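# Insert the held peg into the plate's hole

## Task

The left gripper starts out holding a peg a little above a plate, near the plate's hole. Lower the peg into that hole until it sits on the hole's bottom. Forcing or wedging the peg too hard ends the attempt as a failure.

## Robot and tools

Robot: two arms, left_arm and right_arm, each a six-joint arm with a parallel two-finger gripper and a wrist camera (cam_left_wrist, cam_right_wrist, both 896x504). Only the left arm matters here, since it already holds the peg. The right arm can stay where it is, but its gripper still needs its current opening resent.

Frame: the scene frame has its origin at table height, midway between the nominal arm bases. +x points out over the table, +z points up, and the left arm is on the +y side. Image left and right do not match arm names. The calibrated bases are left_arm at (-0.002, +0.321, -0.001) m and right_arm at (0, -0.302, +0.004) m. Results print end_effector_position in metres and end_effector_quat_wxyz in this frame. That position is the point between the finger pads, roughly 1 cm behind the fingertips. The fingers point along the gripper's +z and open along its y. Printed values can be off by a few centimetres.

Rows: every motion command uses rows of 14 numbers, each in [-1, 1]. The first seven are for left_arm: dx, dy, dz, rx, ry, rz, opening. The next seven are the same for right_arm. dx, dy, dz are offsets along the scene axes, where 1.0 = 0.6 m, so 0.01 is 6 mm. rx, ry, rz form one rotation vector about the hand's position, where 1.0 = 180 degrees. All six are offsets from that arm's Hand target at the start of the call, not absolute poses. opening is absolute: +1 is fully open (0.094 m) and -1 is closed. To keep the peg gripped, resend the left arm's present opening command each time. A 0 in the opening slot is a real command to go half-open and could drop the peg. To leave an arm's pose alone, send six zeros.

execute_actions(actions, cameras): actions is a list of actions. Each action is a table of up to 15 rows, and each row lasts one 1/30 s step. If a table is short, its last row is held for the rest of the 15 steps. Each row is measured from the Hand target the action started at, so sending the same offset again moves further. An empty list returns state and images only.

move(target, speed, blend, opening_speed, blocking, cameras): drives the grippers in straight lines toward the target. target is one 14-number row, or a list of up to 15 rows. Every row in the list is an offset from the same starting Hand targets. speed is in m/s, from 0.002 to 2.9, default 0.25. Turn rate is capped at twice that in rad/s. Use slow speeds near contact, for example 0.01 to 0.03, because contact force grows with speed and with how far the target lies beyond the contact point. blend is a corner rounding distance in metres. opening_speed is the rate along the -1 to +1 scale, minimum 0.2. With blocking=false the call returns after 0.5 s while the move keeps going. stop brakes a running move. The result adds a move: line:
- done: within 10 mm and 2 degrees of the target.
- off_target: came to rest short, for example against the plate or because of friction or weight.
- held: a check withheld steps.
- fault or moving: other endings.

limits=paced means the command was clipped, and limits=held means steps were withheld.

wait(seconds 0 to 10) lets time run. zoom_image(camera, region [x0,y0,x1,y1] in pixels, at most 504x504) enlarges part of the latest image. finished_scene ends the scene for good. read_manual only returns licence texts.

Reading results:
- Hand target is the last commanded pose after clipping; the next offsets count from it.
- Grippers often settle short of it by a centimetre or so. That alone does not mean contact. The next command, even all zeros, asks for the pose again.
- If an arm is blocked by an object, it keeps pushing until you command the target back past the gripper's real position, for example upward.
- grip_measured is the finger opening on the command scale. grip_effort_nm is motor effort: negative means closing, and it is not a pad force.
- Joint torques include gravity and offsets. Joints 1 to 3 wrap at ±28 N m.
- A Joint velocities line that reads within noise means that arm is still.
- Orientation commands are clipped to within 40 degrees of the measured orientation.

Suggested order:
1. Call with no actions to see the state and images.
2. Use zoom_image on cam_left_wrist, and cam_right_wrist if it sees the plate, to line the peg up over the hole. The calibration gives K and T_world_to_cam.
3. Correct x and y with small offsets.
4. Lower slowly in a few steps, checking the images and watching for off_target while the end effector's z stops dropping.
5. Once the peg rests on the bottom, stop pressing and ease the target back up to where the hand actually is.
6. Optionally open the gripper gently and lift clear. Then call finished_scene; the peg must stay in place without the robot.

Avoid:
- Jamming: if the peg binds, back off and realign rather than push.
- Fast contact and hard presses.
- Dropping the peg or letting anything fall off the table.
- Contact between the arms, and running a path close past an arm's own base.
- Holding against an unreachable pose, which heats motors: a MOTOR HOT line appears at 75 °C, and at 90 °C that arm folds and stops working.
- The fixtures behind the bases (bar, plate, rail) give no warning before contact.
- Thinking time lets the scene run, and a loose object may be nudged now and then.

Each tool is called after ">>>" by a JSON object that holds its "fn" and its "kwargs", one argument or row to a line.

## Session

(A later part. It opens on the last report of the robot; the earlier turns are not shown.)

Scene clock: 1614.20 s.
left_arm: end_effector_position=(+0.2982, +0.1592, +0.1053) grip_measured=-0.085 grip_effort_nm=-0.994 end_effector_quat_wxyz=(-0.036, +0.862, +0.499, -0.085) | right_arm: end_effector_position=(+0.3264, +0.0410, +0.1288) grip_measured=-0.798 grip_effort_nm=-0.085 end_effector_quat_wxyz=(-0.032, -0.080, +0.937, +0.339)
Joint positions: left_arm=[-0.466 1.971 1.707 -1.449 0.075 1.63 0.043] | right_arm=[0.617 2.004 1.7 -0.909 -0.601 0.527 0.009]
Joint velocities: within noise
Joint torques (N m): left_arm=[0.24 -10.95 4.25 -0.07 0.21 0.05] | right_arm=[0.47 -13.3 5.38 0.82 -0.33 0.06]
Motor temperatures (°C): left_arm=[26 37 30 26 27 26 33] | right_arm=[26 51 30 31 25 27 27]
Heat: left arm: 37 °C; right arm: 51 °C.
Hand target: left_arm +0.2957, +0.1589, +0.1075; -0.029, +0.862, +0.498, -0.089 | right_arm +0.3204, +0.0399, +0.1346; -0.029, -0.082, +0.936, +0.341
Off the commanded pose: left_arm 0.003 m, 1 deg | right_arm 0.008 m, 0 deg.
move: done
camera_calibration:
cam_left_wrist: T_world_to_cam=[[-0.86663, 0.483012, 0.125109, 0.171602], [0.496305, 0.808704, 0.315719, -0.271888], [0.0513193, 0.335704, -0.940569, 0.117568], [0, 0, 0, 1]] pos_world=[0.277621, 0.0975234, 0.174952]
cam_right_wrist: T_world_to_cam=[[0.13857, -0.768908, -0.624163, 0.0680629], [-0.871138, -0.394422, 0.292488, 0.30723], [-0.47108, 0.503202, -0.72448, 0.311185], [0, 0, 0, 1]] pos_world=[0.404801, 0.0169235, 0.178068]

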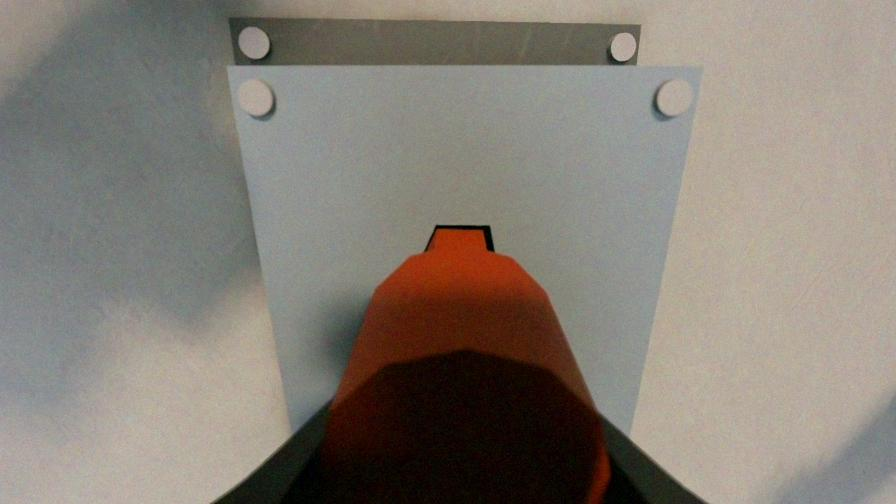

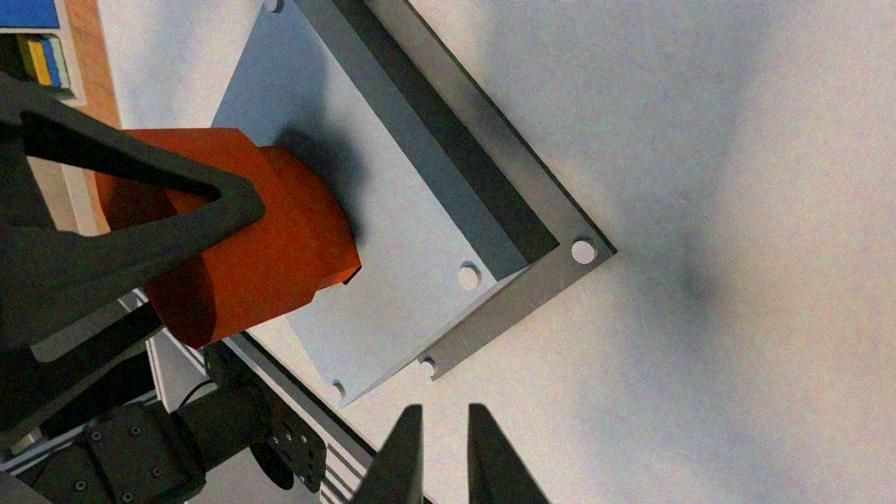

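>>> {"fn": "move", "kwargs": {
  "target": [-0.0017, 0.0008, -0.0047, 0, 0, 0, -1, 0, 0, 0, 0, 0, 0, -0.8],
  "speed": 0.02
}}

>>> {"fn": "zoom_image", "kwargs": {
  "camera": "cam_left_wrist",
  "region": [425, 212, 505, 257]
}}

>>> {"fn": "zoom_image", "kwargs": {
  "camera": "cam_right_wrist",
  "region": [330, 245, 380, 295]
}}

>>> {"fn": "zoom_image", "kwargs": {
  "camera": "cam_right_wrist",
  "region": [265, 135, 325, 195]
}}

Scene clock: 1656.33 s.
left_arm: end_effector_position=(+0.2972, +0.1597, +0.1013) grip_measured=-0.085 grip_effort_nm=-0.999 end_effector_quat_wxyz=(-0.037, +0.861, +0.499, -0.086) | right_arm: end_effector_position=(+0.3264, +0.0410, +0.1288) grip_measured=-0.798 grip_effort_nm=-0.081 end_effector_quat_wxyz=(-0.032, -0.080, +0.937, +0.339)
Joint positions: left_arm=[-0.466 1.971 1.69 -1.436 0.075 1.63 0.043] | right_arm=[0.617 2.004 1.7 -0.909 -0.601 0.527 0.009]
Joint velocities: within noise
Joint torques (N m): left_arm=[0.18 -11.29 4.22 -0.11 0.21 0.05] | right_arm=[0.49 -13.29 5.41 0.83 -0.33 0.06]
Motor temperatures (°C): left_arm=[26 37 29 26 27 26 33] | right_arm=[26 51 30 31 25 27 27]
Heat: left arm: 37 °C; right arm: 51 °C.
Hand target: left_arm +0.2947, +0.1593, +0.1047; -0.029, +0.862, +0.498, -0.089 | right_arm +0.3204, +0.0399, +0.1346; -0.029, -0.082, +0.936, +0.341
Off the commanded pose: left_arm 0.004 m, 1 deg | right_arm 0.008 m, 0 deg.
move: done
camera_calibration:
cam_left_wrist: T_world_to_cam=[[-0.866133, 0.482899, 0.128927, 0.170495], [0.497494, 0.808108, 0.315376, -0.27065], [0.0481078, 0.337298, -0.940168, 0.114313], [0, 0, 0, 1]] pos_world=[0.276819, 0.0978245, 0.170849]
cam_right_wrist: T_world_to_cam=[[0.13857, -0.768908, -0.624163, 0.0680629], [-0.871138, -0.394422, 0.292488, 0.30723], [-0.47108, 0.503202, -0.72448, 0.311185], [0, 0, 0, 1]] pos_world=[0.404801, 0.0169235, 0.178068]

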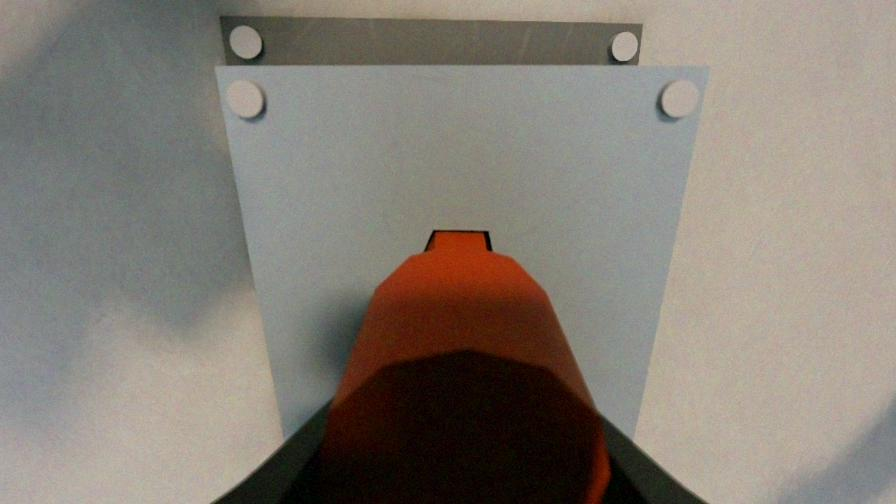

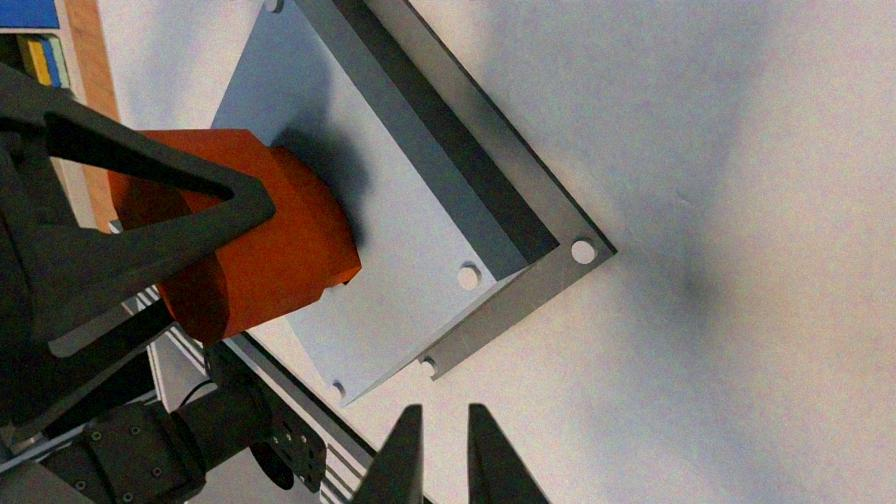

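Scaled by 6.300 from the camera's 896x504 image, which has a finer 1280x720 frame.

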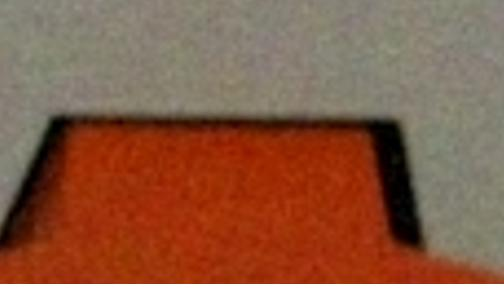

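Scaled by 10.080 from the camera's 896x504 image, which has a finer 1280x720 frame.

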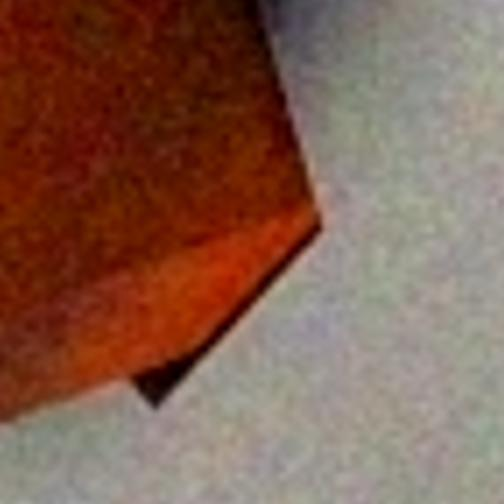

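Scaled by 8.400 from the camera's 896x504 image, which has a finer 1280x720 frame.

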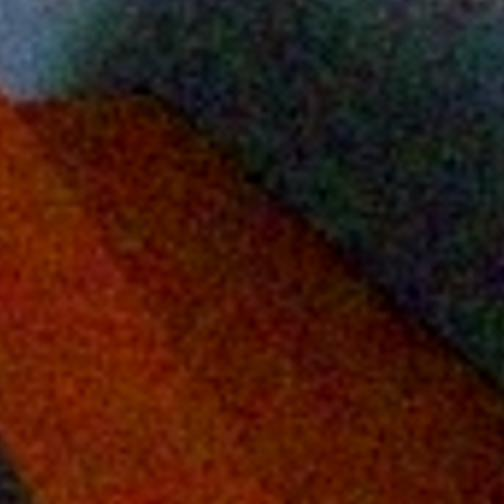

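>>> {"fn": "move", "kwargs": {
  "target": [-0.0013, 0.0005, -0.0058, 0, 0, 0, -1, 0, 0, 0, 0, 0, 0, -0.8],
  "speed": 0.02
}}

>>> {"fn": "zoom_image", "kwargs": {
  "camera": "cam_left_wrist",
  "region": [425, 212, 505, 257]
}}

>>> {"fn": "zoom_image", "kwargs": {
  "camera": "cam_right_wrist",
  "region": [250, 130, 390, 310]
}}

Scene clock: 1675.10 s.
left_arm: end_effector_position=(+0.2963, +0.1600, +0.0969) grip_measured=-0.085 grip_effort_nm=-0.999 end_effector_quat_wxyz=(-0.038, +0.861, +0.499, -0.087) | right_arm: end_effector_position=(+0.3264, +0.0410, +0.1288) grip_measured=-0.798 grip_effort_nm=-0.085 end_effector_quat_wxyz=(-0.032, -0.080, +0.937, +0.339)
Joint positions: left_arm=[-0.466 1.971 1.673 -1.421 0.075 1.63 0.043] | right_arm=[0.617 2.004 1.7 -0.909 -0.601 0.527 0.009]
Joint velocities: within noise
Joint torques (N m): left_arm=[0.23 -11.63 4.15 -0.09 0.21 0.05] | right_arm=[0.5 -13.3 5.42 0.83 -0.32 0.06]
Motor temperatures (°C): left_arm=[26 37 29 26 27 26 33] | right_arm=[26 51 30 31 25 27 27]
Heat: left arm: 37 °C; right arm: 51 °C.
Hand target: left_arm +0.2939, +0.1596, +0.1012; -0.030, +0.862, +0.498, -0.089 | right_arm +0.3204, +0.0399, +0.1346; -0.029, -0.082, +0.936, +0.341
Off the commanded pose: left_arm 0.005 m, 1 deg | right_arm 0.008 m, 0 deg.
move: done
camera_calibration:
cam_left_wrist: T_world_to_cam=[[-0.865778, 0.482826, 0.131558, 0.169816], [0.498319, 0.807691, 0.315141, -0.269254], [0.0459005, 0.3384, -0.939882, 0.110689], [0, 0, 0, 1]] pos_world=[0.276117, 0.0980253, 0.166547]
cam_right_wrist: T_world_to_cam=[[0.13821, -0.768986, -0.624146, 0.0682062], [-0.87119, -0.394149, 0.292701, 0.307209], [-0.471089, 0.503296, -0.724409, 0.311174], [0, 0, 0, 1]] pos_world=[0.404802, 0.0169232, 0.178068]

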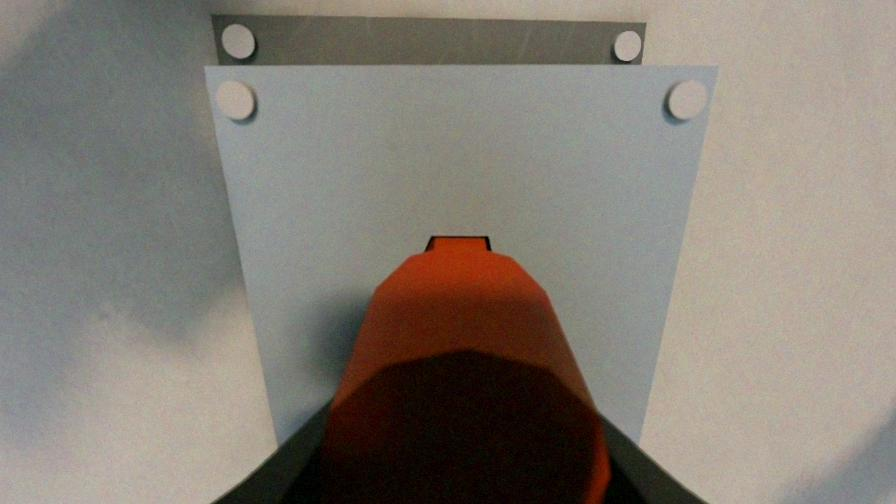

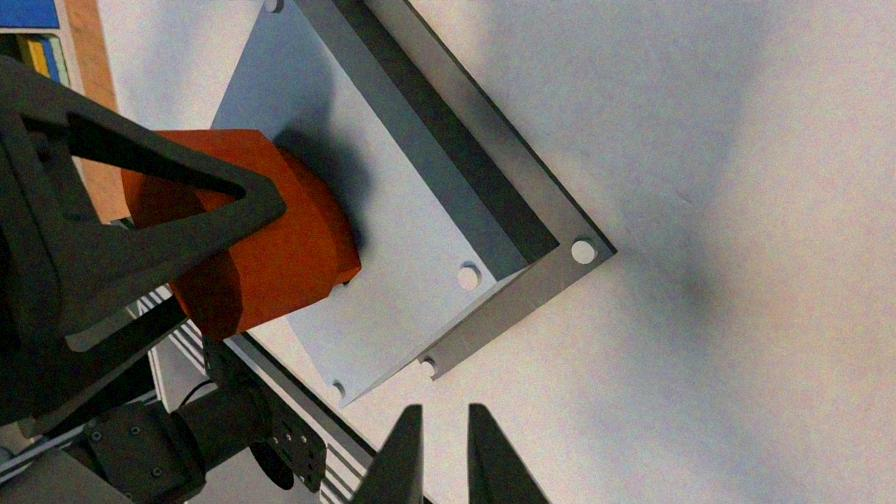

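Scaled by 6.300 from the camera's 896x504 image, which has a finer 1280x720 frame.

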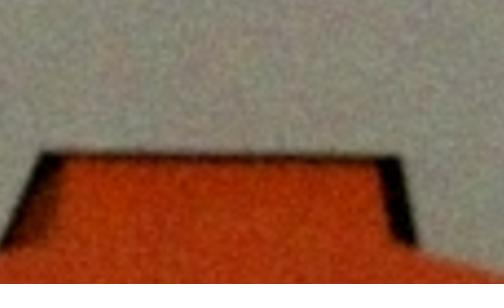

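Scaled by 2.800 from the camera's 896x504 image, which has a finer 1280x720 frame.

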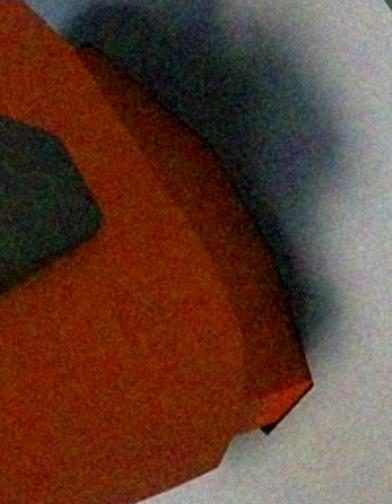

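>>> {"fn": "move", "kwargs": {
  "target": [-0.0010, 0.0004, -0.0063, 0, 0, 0, -1, 0, 0, 0, 0, 0, 0, -0.8],
  "speed": 0.02
}}

>>> {"fn": "zoom_image", "kwargs": {
  "camera": "cam_left_wrist",
  "region": [425, 212, 505, 257]
}}

>>> {"fn": "zoom_image", "kwargs": {
  "camera": "cam_right_wrist",
  "region": [250, 130, 390, 310]
}}

Scene clock: 1682.90 s.
left_arm: end_effector_position=(+0.2956, +0.1602, +0.0927) grip_measured=-0.085 grip_effort_nm=-0.999 end_effector_quat_wxyz=(-0.039, +0.861, +0.499, -0.087) | right_arm: end_effector_position=(+0.3264, +0.0410, +0.1288) grip_measured=-0.798 grip_effort_nm=-0.085 end_effector_quat_wxyz=(-0.032, -0.080, +0.937, +0.339)
Joint positions: left_arm=[-0.466 1.971 1.656 -1.405 0.075 1.63 0.043] | right_arm=[0.617 2.004 1.7 -0.909 -0.601 0.527 0.009]
Joint velocities: within noise
Joint torques (N m): left_arm=[0.21 -11.74 4.21 -0.06 0.19 0.06] | right_arm=[0.44 -13.31 5.42 0.82 -0.32 0.06]
Motor temperatures (°C): left_arm=[26 37 29 26 27 26 33] | right_arm=[26 51 30 31 25 27 27]
Heat: left arm: 37 °C; right arm: 51 °C.
Hand target: left_arm +0.2933, +0.1599, +0.0974; -0.030, +0.862, +0.498, -0.090 | right_arm +0.3204, +0.0399, +0.1346; -0.029, -0.082, +0.936, +0.341
Off the commanded pose: left_arm 0.005 m, 1 deg | right_arm 0.008 m, 0 deg.
move: done
camera_calibration:
cam_left_wrist: T_world_to_cam=[[-0.86557, 0.482779, 0.133088, 0.169464], [0.498798, 0.807461, 0.314971, -0.267843], [0.0445978, 0.339013, -0.939724, 0.106879], [0, 0, 0, 1]] pos_world=[0.275516, 0.0982257, 0.162246]
cam_right_wrist: T_world_to_cam=[[0.13821, -0.768986, -0.624146, 0.0682062], [-0.87119, -0.394149, 0.292701, 0.307209], [-0.471089, 0.503296, -0.724409, 0.311174], [0, 0, 0, 1]] pos_world=[0.404802, 0.0169232, 0.178068]

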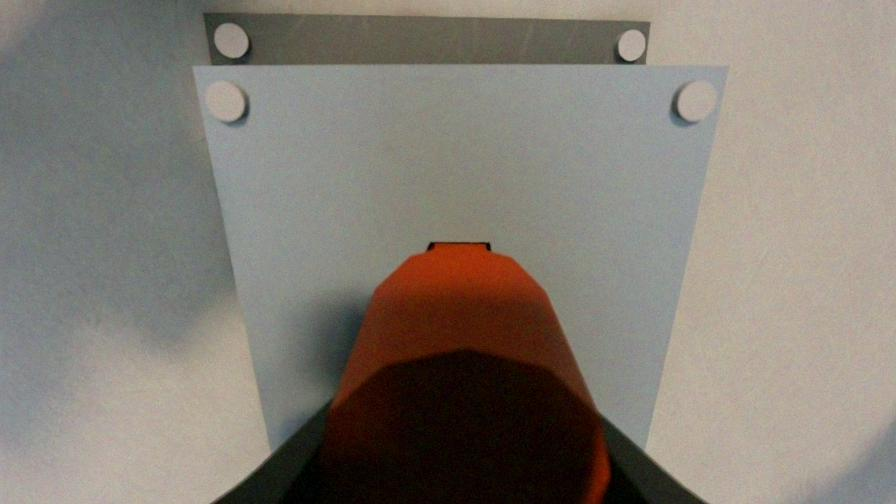

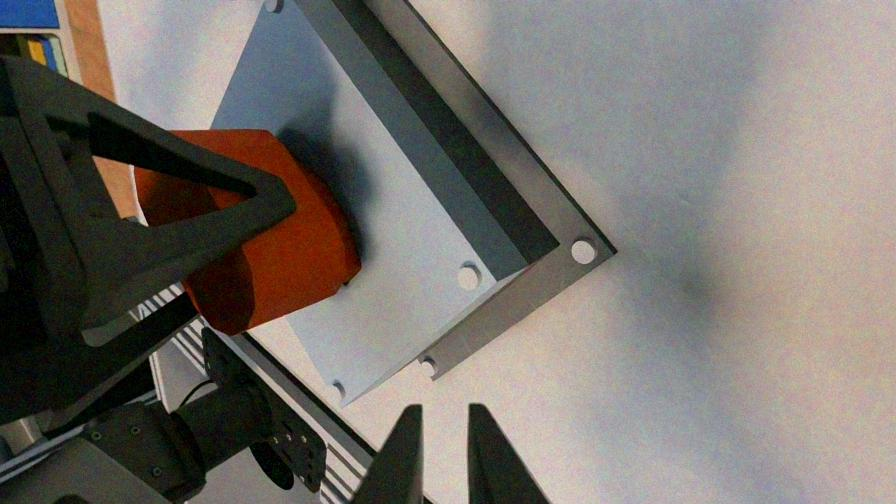

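Scaled by 6.300 from the camera's 896x504 image, which has a finer 1280x720 frame.

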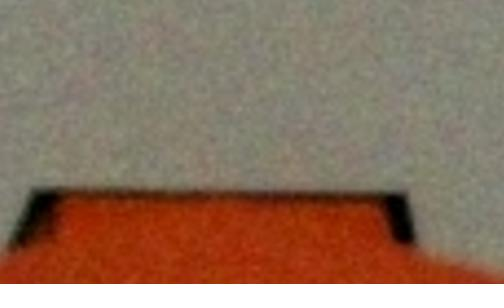

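Scaled by 2.800 from the camera's 896x504 image, which has a finer 1280x720 frame.

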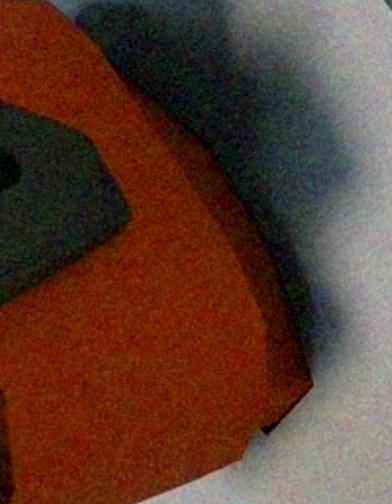

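>>> {"fn": "move", "kwargs": {
  "target": [-0.0007, 0.0002, -0.0045, 0, 0, 0, -1, 0, 0, 0, 0, 0, 0, -0.8],
  "speed": 0.015
}}

>>> {"fn": "zoom_image", "kwargs": {
  "camera": "cam_right_wrist",
  "region": [250, 130, 390, 310]
}}

Scene clock: 1688.90 s.
left_arm: end_effector_position=(+0.2952, +0.1603, +0.0898) grip_measured=-0.085 grip_effort_nm=-1.004 end_effector_quat_wxyz=(-0.039, +0.861, +0.499, -0.087) | right_arm: end_effector_position=(+0.3264, +0.0410, +0.1288) grip_measured=-0.798 grip_effort_nm=-0.085 end_effector_quat_wxyz=(-0.032, -0.080, +0.937, +0.339)
Joint positions: left_arm=[-0.466 1.971 1.644 -1.394 0.075 1.63 0.043] | right_arm=[0.617 2.004 1.7 -0.909 -0.601 0.527 0.009]
Joint velocities: within noise
Joint torques (N m): left_arm=[0.34 -11.78 4.21 -0.11 0.22 0.03] | right_arm=[0.46 -13.3 5.39 0.82 -0.32 0.06]
Motor temperatures (°C): left_arm=[26 37 29 26 27 26 33] | right_arm=[26 51 30 31 25 27 27]
Heat: left arm: 37 °C; right arm: 51 °C.
Hand target: left_arm +0.2929, +0.1600, +0.0947; -0.030, +0.862, +0.498, -0.090 | right_arm +0.3204, +0.0399, +0.1346; -0.029, -0.082, +0.936, +0.341
Off the commanded pose: left_arm 0.005 m, 1 deg | right_arm 0.008 m, 0 deg.
move: done
camera_calibration:
cam_left_wrist: T_world_to_cam=[[-0.865485, 0.482736, 0.133799, 0.169336], [0.499, 0.807359, 0.314914, -0.266816], [0.0439966, 0.339319, -0.939642, 0.104165], [0, 0, 0, 1]] pos_world=[0.275116, 0.098326, 0.159245]
cam_right_wrist: T_world_to_cam=[[0.13821, -0.768986, -0.624146, 0.0682062], [-0.87119, -0.394149, 0.292701, 0.307209], [-0.471089, 0.503296, -0.724409, 0.311174], [0, 0, 0, 1]] pos_world=[0.404802, 0.0169232, 0.178068]

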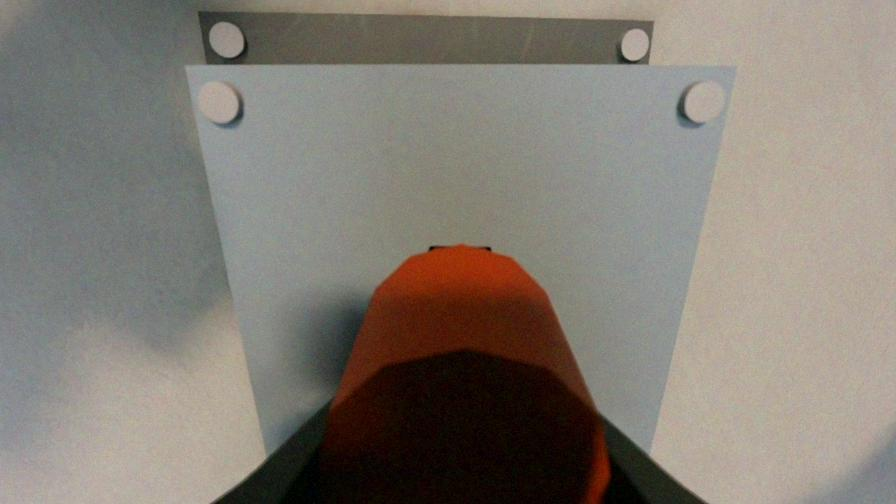

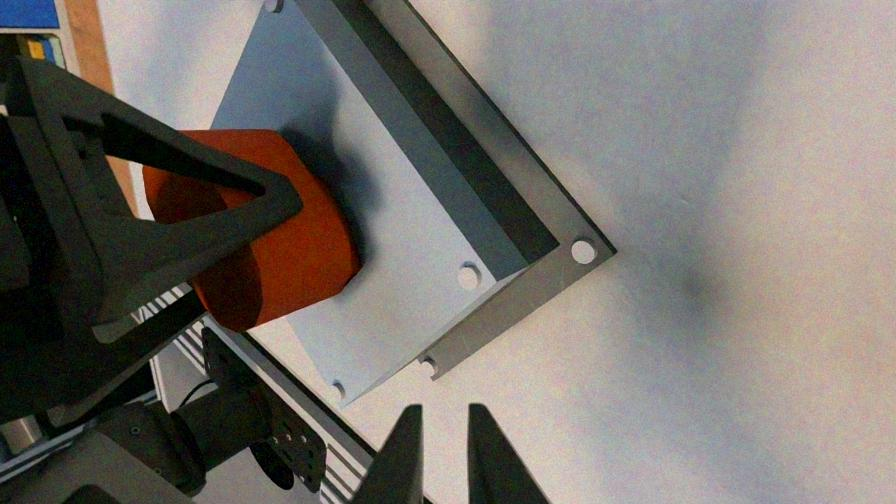

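Scaled by 2.800 from the camera's 896x504 image, which has a finer 1280x720 frame.

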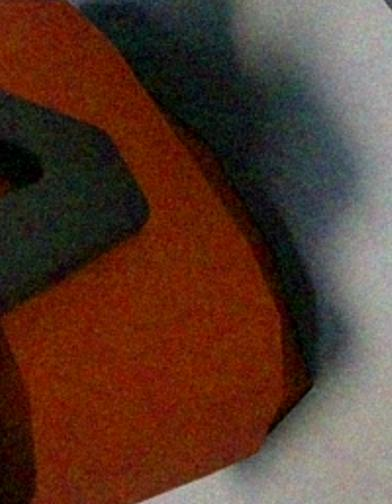

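>>> {"fn": "move", "kwargs": {
  "target": [-0.0005, 0.0001, -0.0030, 0, 0, 0, -1, 0, 0, 0, 0, 0, 0, -0.8],
  "speed": 0.015
}}

>>> {"fn": "zoom_image", "kwargs": {
  "camera": "cam_right_wrist",
  "region": [250, 130, 390, 310]
}}

Scene clock: 1700.20 s.
left_arm: end_effector_position=(+0.2948, +0.1604, +0.0878) grip_measured=-0.085 grip_effort_nm=-0.994 end_effector_quat_wxyz=(-0.040, +0.861, +0.499, -0.088) | right_arm: end_effector_position=(+0.3264, +0.0410, +0.1288) grip_measured=-0.798 grip_effort_nm=-0.085 end_effector_quat_wxyz=(-0.032, -0.080, +0.937, +0.339)
Joint positions: left_arm=[-0.466 1.971 1.636 -1.387 0.075 1.63 0.043] | right_arm=[0.617 2.004 1.7 -0.909 -0.601 0.527 0.009]
Joint velocities: within noise
Joint torques (N m): left_arm=[0.25 -11.77 4.29 -0.15 0.19 0.08] | right_arm=[0.5 -13.33 5.42 0.81 -0.32 0.06]
Motor temperatures (°C): left_arm=[26 37 29 26 27 26 33] | right_arm=[26 51 30 31 25 27 27]
Heat: left arm: 37 °C; right arm: 51 °C.
Hand target: left_arm +0.2926, +0.1600, +0.0930; -0.029, +0.862, +0.498, -0.089 | right_arm +0.3204, +0.0399, +0.1346; -0.029, -0.082, +0.936, +0.341
Off the commanded pose: left_arm 0.006 m, 1 deg | right_arm 0.008 m, 0 deg.
move: done
camera_calibration:
cam_left_wrist: T_world_to_cam=[[-0.865365, 0.482734, 0.134578, 0.16904], [0.49926, 0.807195, 0.314923, -0.266155], [0.0433935, 0.339712, -0.939528, 0.102472], [0, 0, 0, 1]] pos_world=[0.274715, 0.0984262, 0.157345]
cam_right_wrist: T_world_to_cam=[[0.13821, -0.768986, -0.624146, 0.0682062], [-0.87119, -0.394149, 0.292701, 0.307209], [-0.471089, 0.503296, -0.724409, 0.311174], [0, 0, 0, 1]] pos_world=[0.404802, 0.0169232, 0.178068]

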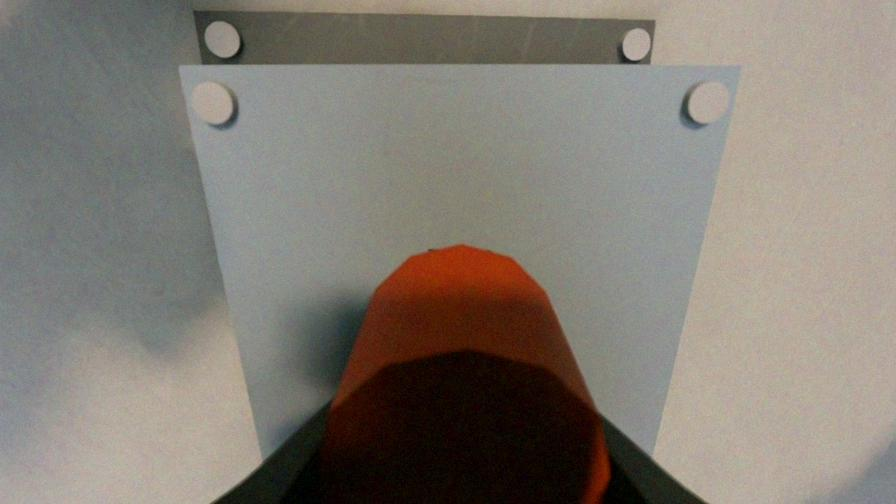

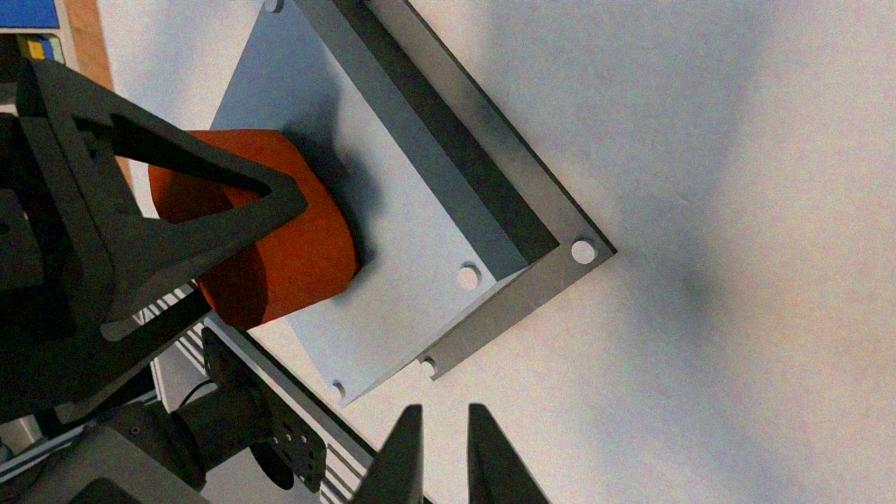

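Scaled by 2.800 from the camera's 896x504 image, which has a finer 1280x720 frame.

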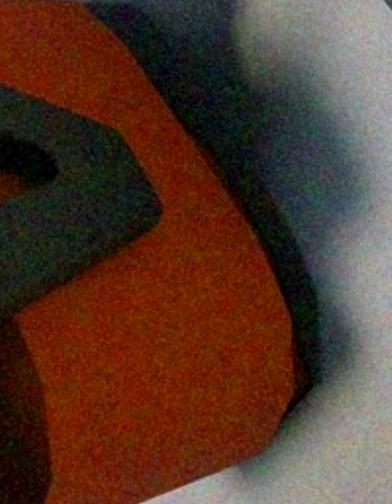

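>>> {"fn": "move", "kwargs": {
  "target": [-0.0004, 0.0001, -0.0023, 0, 0, 0, -1, 0, 0, 0, 0, 0, 0, -0.8],
  "speed": 0.015
}}

>>> {"fn": "zoom_image", "kwargs": {
  "camera": "cam_right_wrist",
  "region": [310, 220, 390, 300]
}}

Scene clock: 1704.77 s.
left_arm: end_effector_position=(+0.2954, +0.1601, +0.0876) grip_measured=-0.085 grip_effort_nm=-0.994 end_effector_quat_wxyz=(-0.038, +0.861, +0.499, -0.087) | right_arm: end_effector_position=(+0.3264, +0.0410, +0.1288) grip_measured=-0.798 grip_effort_nm=-0.085 end_effector_quat_wxyz=(-0.032, -0.080, +0.937, +0.339)
Joint positions: left_arm=[-0.466 1.971 1.636 -1.384 0.075 1.63 0.043] | right_arm=[0.617 2.004 1.7 -0.909 -0.601 0.527 0.009]
Joint velocities: within noise
Joint torques (N m): left_arm=[0.18 -11.85 3.71 -0.07 0.22 0.08] | right_arm=[0.47 -13.3 5.38 0.82 -0.32 0.06]
Motor temperatures (°C): left_arm=[26 38 29 26 27 26 33] | right_arm=[26 51 30 31 25 27 27]
Heat: left arm: 38 °C; right arm: 51 °C.
Hand target: left_arm +0.2924, +0.1601, +0.0916; -0.029, +0.862, +0.498, -0.089 | right_arm +0.3204, +0.0399, +0.1346; -0.029, -0.082, +0.936, +0.341
Off the commanded pose: left_arm 0.005 m, 1 deg | right_arm 0.008 m, 0 deg.
move: done
camera_calibration:
cam_left_wrist: T_world_to_cam=[[-0.865778, 0.482826, 0.131558, 0.170164], [0.498319, 0.807691, 0.315141, -0.266037], [0.0459005, 0.3384, -0.939882, 0.101922], [0, 0, 0, 1]] pos_world=[0.275217, 0.0982253, 0.157247]
cam_right_wrist: T_world_to_cam=[[0.13821, -0.768986, -0.624146, 0.0682062], [-0.87119, -0.394149, 0.292701, 0.307209], [-0.471089, 0.503296, -0.724409, 0.311174], [0, 0, 0, 1]] pos_world=[0.404802, 0.0169232, 0.178068]

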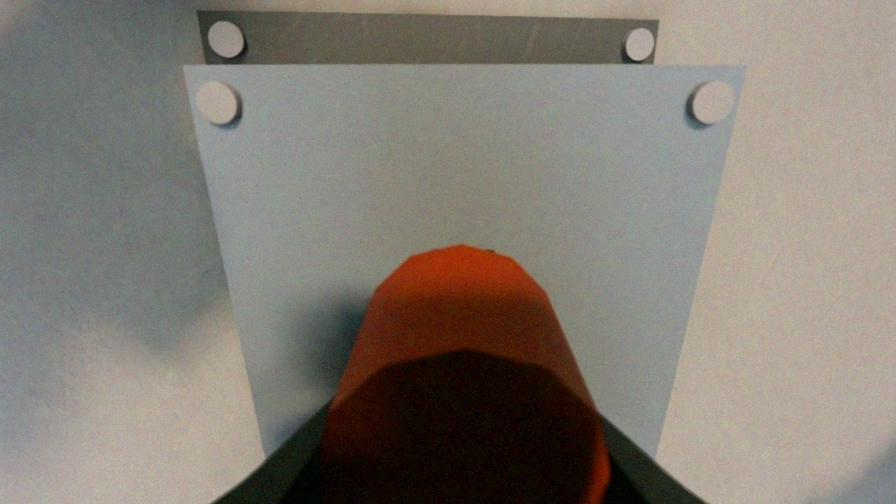

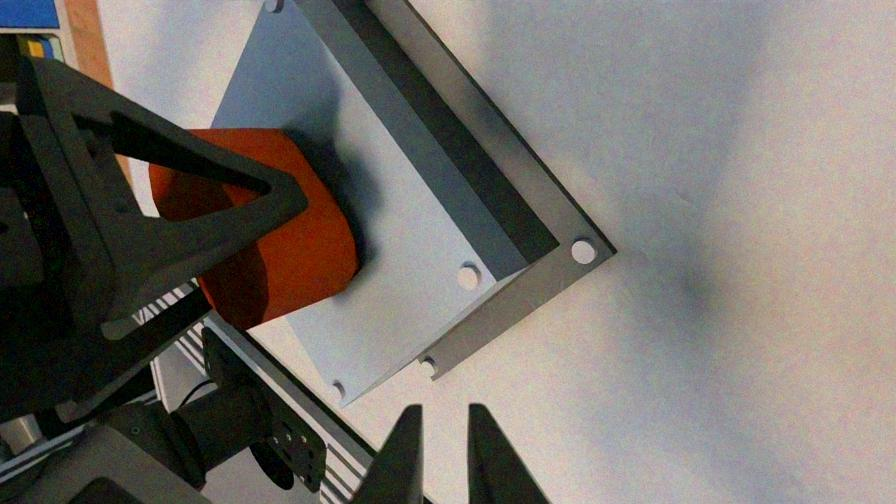

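Scaled by 6.300 from the camera's 896x504 image, which has a finer 1280x720 frame.

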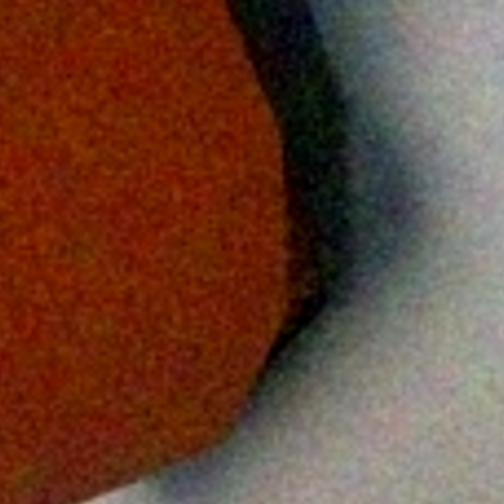

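>>> {"fn": "move", "kwargs": {
  "target": [-0.0004, 0.0001, -0.0025, 0, 0, 0, -1, 0, 0, 0, 0, 0, 0, -0.8],
  "speed": 0.015
}}

>>> {"fn": "zoom_image", "kwargs": {
  "camera": "cam_right_wrist",
  "region": [310, 220, 390, 300]
}}

Scene clock: 1726.80 s.
left_arm: end_effector_position=(+0.2948, +0.1603, +0.0863) grip_measured=-0.085 grip_effort_nm=-0.989 end_effector_quat_wxyz=(-0.039, +0.861, +0.499, -0.088) | right_arm: end_effector_position=(+0.3264, +0.0410, +0.1288) grip_measured=-0.798 grip_effort_nm=-0.090 end_effector_quat_wxyz=(-0.032, -0.080, +0.937, +0.339)
Joint positions: left_arm=[-0.466 1.971 1.63 -1.381 0.076 1.63 0.043] | right_arm=[0.617 2.004 1.7 -0.909 -0.601 0.527 0.009]
Joint velocities: within noise
Joint torques (N m): left_arm=[0.23 -11.85 3.67 -0.02 0.22 0.04] | right_arm=[0.5 -13.31 5.42 0.82 -0.32 0.05]
Motor temperatures (°C): left_arm=[26 38 29 26 27 26 33] | right_arm=[26 51 30 31 25 27 27]
Heat: left arm: 38 °C; right arm: 51 °C.
Hand target: left_arm +0.2922, +0.1602, +0.0901; -0.029, +0.862, +0.498, -0.089 | right_arm +0.3204, +0.0399, +0.1346; -0.029, -0.082, +0.936, +0.341
Off the commanded pose: left_arm 0.005 m, 1 deg | right_arm 0.008 m, 0 deg.
move: done
camera_calibration:
cam_left_wrist: T_world_to_cam=[[-0.86549, 0.482724, 0.13381, 0.169446], [0.499009, 0.80749, 0.314564, -0.265506], [0.0437973, 0.339025, -0.939757, 0.10109], [0, 0, 0, 1]] pos_world=[0.274715, 0.0983258, 0.155845]
cam_right_wrist: T_world_to_cam=[[0.13821, -0.768986, -0.624146, 0.0682062], [-0.87119, -0.394149, 0.292701, 0.307209], [-0.471089, 0.503296, -0.724409, 0.311174], [0, 0, 0, 1]] pos_world=[0.404802, 0.0169232, 0.178068]

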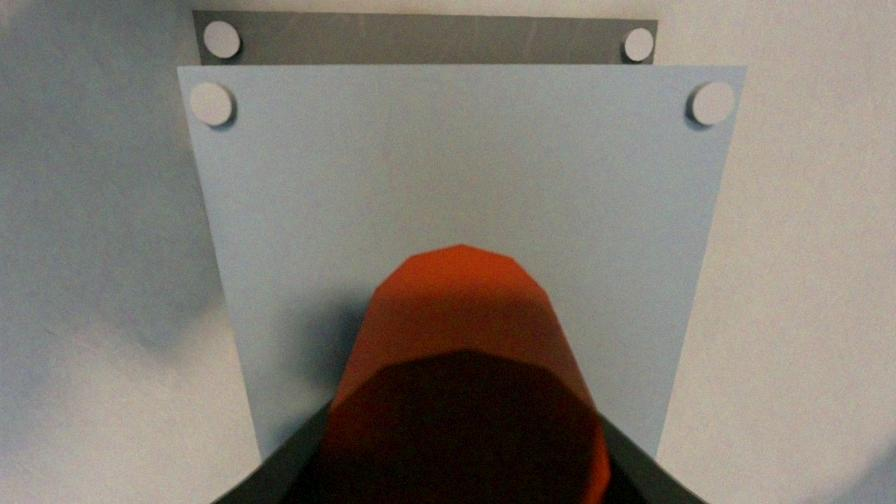

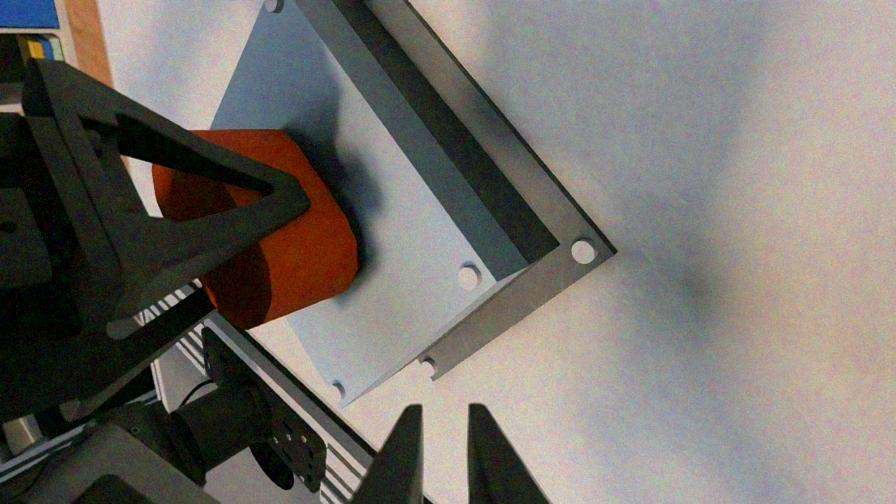

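Scaled by 6.300 from the camera's 896x504 image, which has a finer 1280x720 frame.

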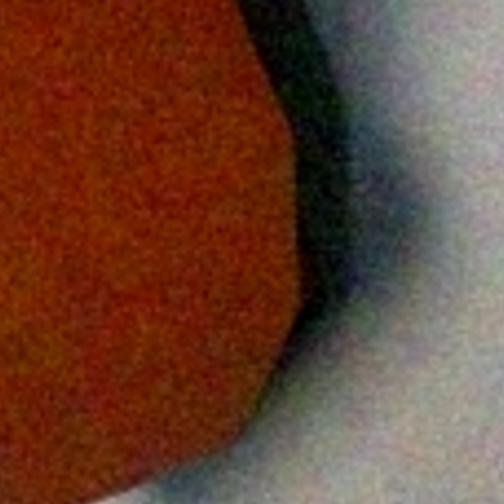

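>>> {"fn": "move", "kwargs": {
  "target": [-0.0004, 0.0001, -0.0025, 0, 0, 0, -1, 0, 0, 0, 0, 0, 0, -0.8],
  "speed": 0.015
}}

>>> {"fn": "zoom_image", "kwargs": {
  "camera": "cam_right_wrist",
  "region": [310, 220, 390, 300]
}}

Scene clock: 1731.73 s.
left_arm: end_effector_position=(+0.2947, +0.1603, +0.0859) grip_measured=-0.085 grip_effort_nm=-0.994 end_effector_quat_wxyz=(-0.039, +0.861, +0.499, -0.088) | right_arm: end_effector_position=(+0.3264, +0.0410, +0.1288) grip_measured=-0.798 grip_effort_nm=-0.090 end_effector_quat_wxyz=(-0.032, -0.080, +0.937, +0.339)
Joint positions: left_arm=[-0.466 1.971 1.628 -1.379 0.076 1.63 0.043] | right_arm=[0.617 2.004 1.7 -0.909 -0.601 0.527 0.009]
Joint velocities: within noise
Joint torques (N m): left_arm=[0.28 -11.89 3.47 0.01 0.18 0.07] | right_arm=[0.5 -13.3 5.45 0.82 -0.32 0.06]
Motor temperatures (°C): left_arm=[26 38 29 26 27 26 33] | right_arm=[26 51 30 31 25 27 27]
Heat: left arm: 38 °C; right arm: 51 °C.
Hand target: left_arm +0.2919, +0.1602, +0.0885; -0.029, +0.862, +0.498, -0.089 | right_arm +0.3204, +0.0399, +0.1346; -0.029, -0.082, +0.936, +0.341
Off the commanded pose: left_arm 0.004 m, 1 deg | right_arm 0.008 m, 0 deg.
move: done
camera_calibration:
cam_left_wrist: T_world_to_cam=[[-0.86549, 0.482724, 0.13381, 0.169364], [0.499009, 0.80749, 0.314564, -0.265411], [0.0437973, 0.339025, -0.939757, 0.100684], [0, 0, 0, 1]] pos_world=[0.274615, 0.0984258, 0.155445]
cam_right_wrist: T_world_to_cam=[[0.13821, -0.768986, -0.624146, 0.0682062], [-0.87119, -0.394149, 0.292701, 0.307209], [-0.471089, 0.503296, -0.724409, 0.311174], [0, 0, 0, 1]] pos_world=[0.404802, 0.0169232, 0.178068]

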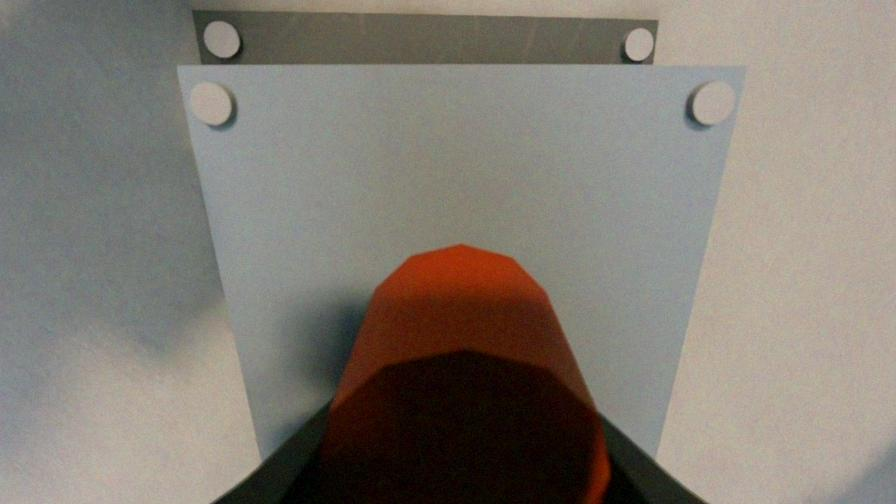

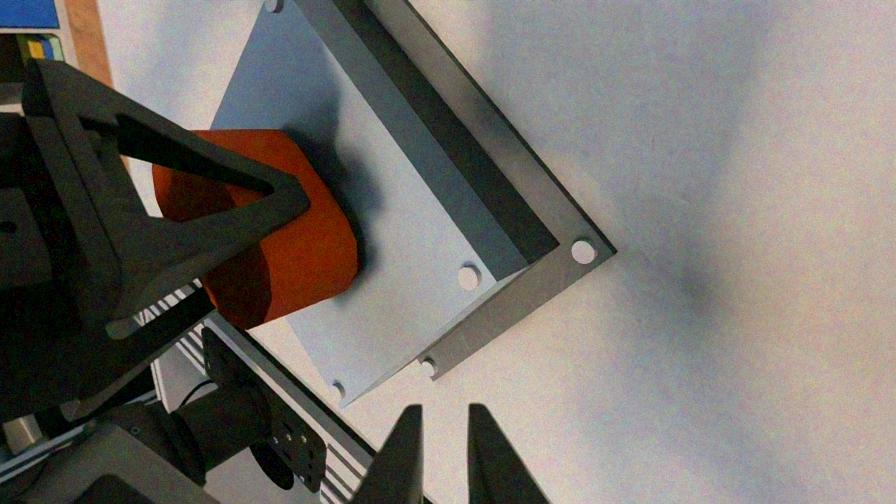

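Scaled by 6.300 from the camera's 896x504 image, which has a finer 1280x720 frame.

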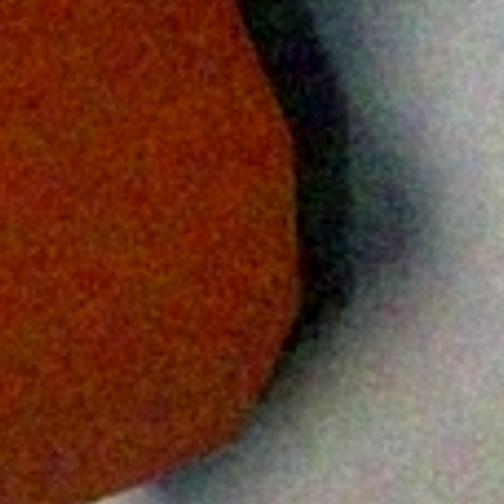

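>>> {"fn": "move", "kwargs": {
  "target": [-0.0005, 0.0001, -0.0033, 0, 0, 0, -1, 0, 0, 0, 0, 0, 0, -0.8],
  "speed": 0.015
}}

>>> {"fn": "zoom_image", "kwargs": {
  "camera": "cam_right_wrist",
  "region": [310, 220, 390, 300]
}}

>>> {"fn": "zoom_image", "kwargs": {
  "camera": "cam_right_wrist",
  "region": [250, 110, 350, 210]
}}

Scene clock: 1761.13 s.
left_arm: end_effector_position=(+0.2950, +0.1604, +0.0854) grip_measured=-0.085 grip_effort_nm=-0.999 end_effector_quat_wxyz=(-0.037, +0.861, +0.500, -0.088) | right_arm: end_effector_position=(+0.3264, +0.0410, +0.1288) grip_measured=-0.798 grip_effort_nm=-0.085 end_effector_quat_wxyz=(-0.032, -0.080, +0.937, +0.339)
Joint positions: left_arm=[-0.464 1.969 1.623 -1.373 0.079 1.63 0.043] | right_arm=[0.617 2.004 1.7 -0.909 -0.601 0.527 0.009]
Joint velocities: within noise
Joint torques (N m): left_arm=[0.18 -11.58 3.23 0.07 0.16 0.06] | right_arm=[0.5 -13.31 5.42 0.82 -0.32 0.06]
Motor temperatures (°C): left_arm=[26 38 29 26 27 26 33] | right_arm=[26 51 30 31 25 27 27]
Heat: left arm: 38 °C; right arm: 51 °C.
Hand target: left_arm +0.2916, +0.1603, +0.0866; -0.029, +0.862, +0.498, -0.089 | right_arm +0.3204, +0.0399, +0.1346; -0.029, -0.082, +0.936, +0.341
Off the commanded pose: left_arm 0.004 m, 1 deg | right_arm 0.008 m, 0 deg.
move: done
camera_calibration:
cam_left_wrist: T_world_to_cam=[[-0.866933, 0.481165, 0.130031, 0.170704], [0.496388, 0.809925, 0.312444, -0.264818], [0.0450211, 0.335413, -0.940995, 0.100532], [0, 0, 0, 1]] pos_world=[0.274915, 0.0986257, 0.155144]
cam_right_wrist: T_world_to_cam=[[0.13821, -0.768986, -0.624146, 0.0682062], [-0.87119, -0.394149, 0.292701, 0.307209], [-0.471089, 0.503296, -0.724409, 0.311174], [0, 0, 0, 1]] pos_world=[0.404802, 0.0169232, 0.178068]

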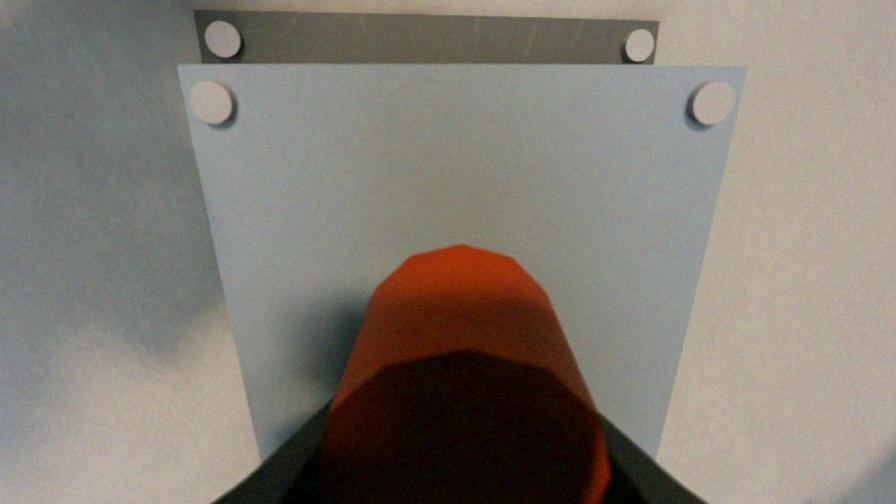

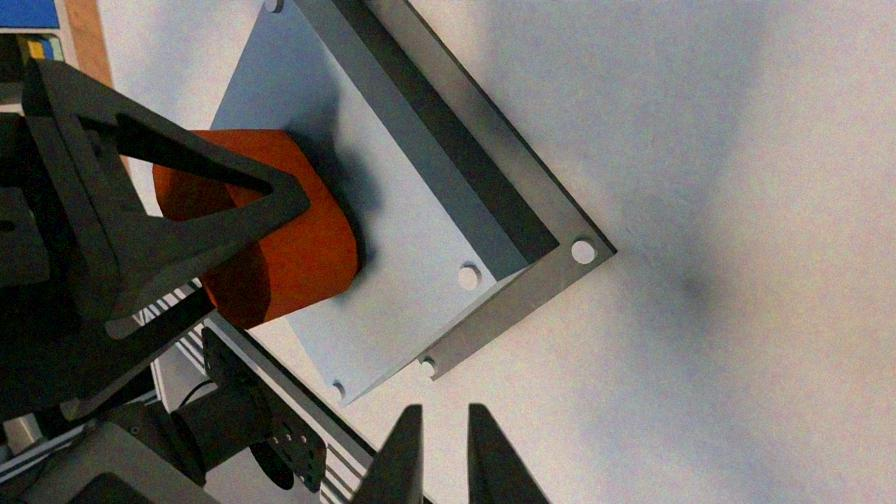

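Scaled by 6.300 from the camera's 896x504 image, which has a finer 1280x720 frame.

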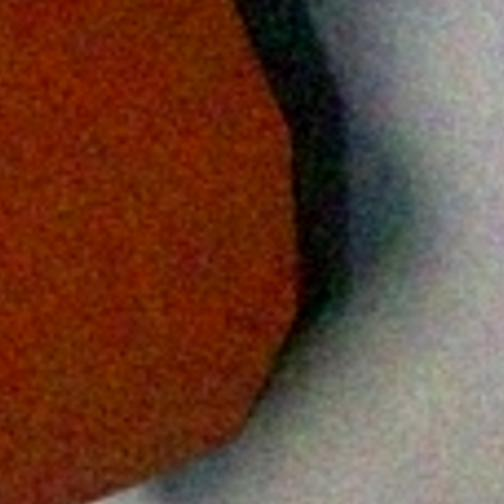

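Scaled by 5.040 from the camera's 896x504 image, which has a finer 1280x720 frame.

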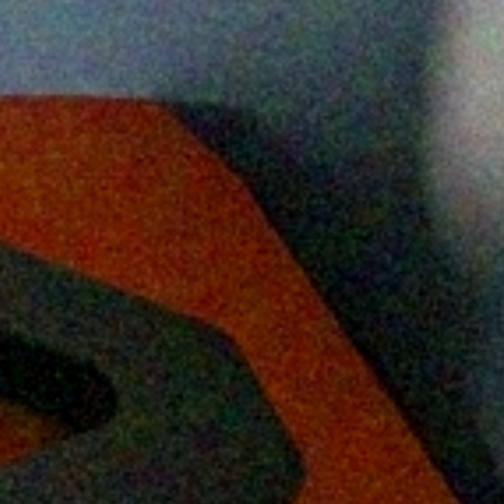

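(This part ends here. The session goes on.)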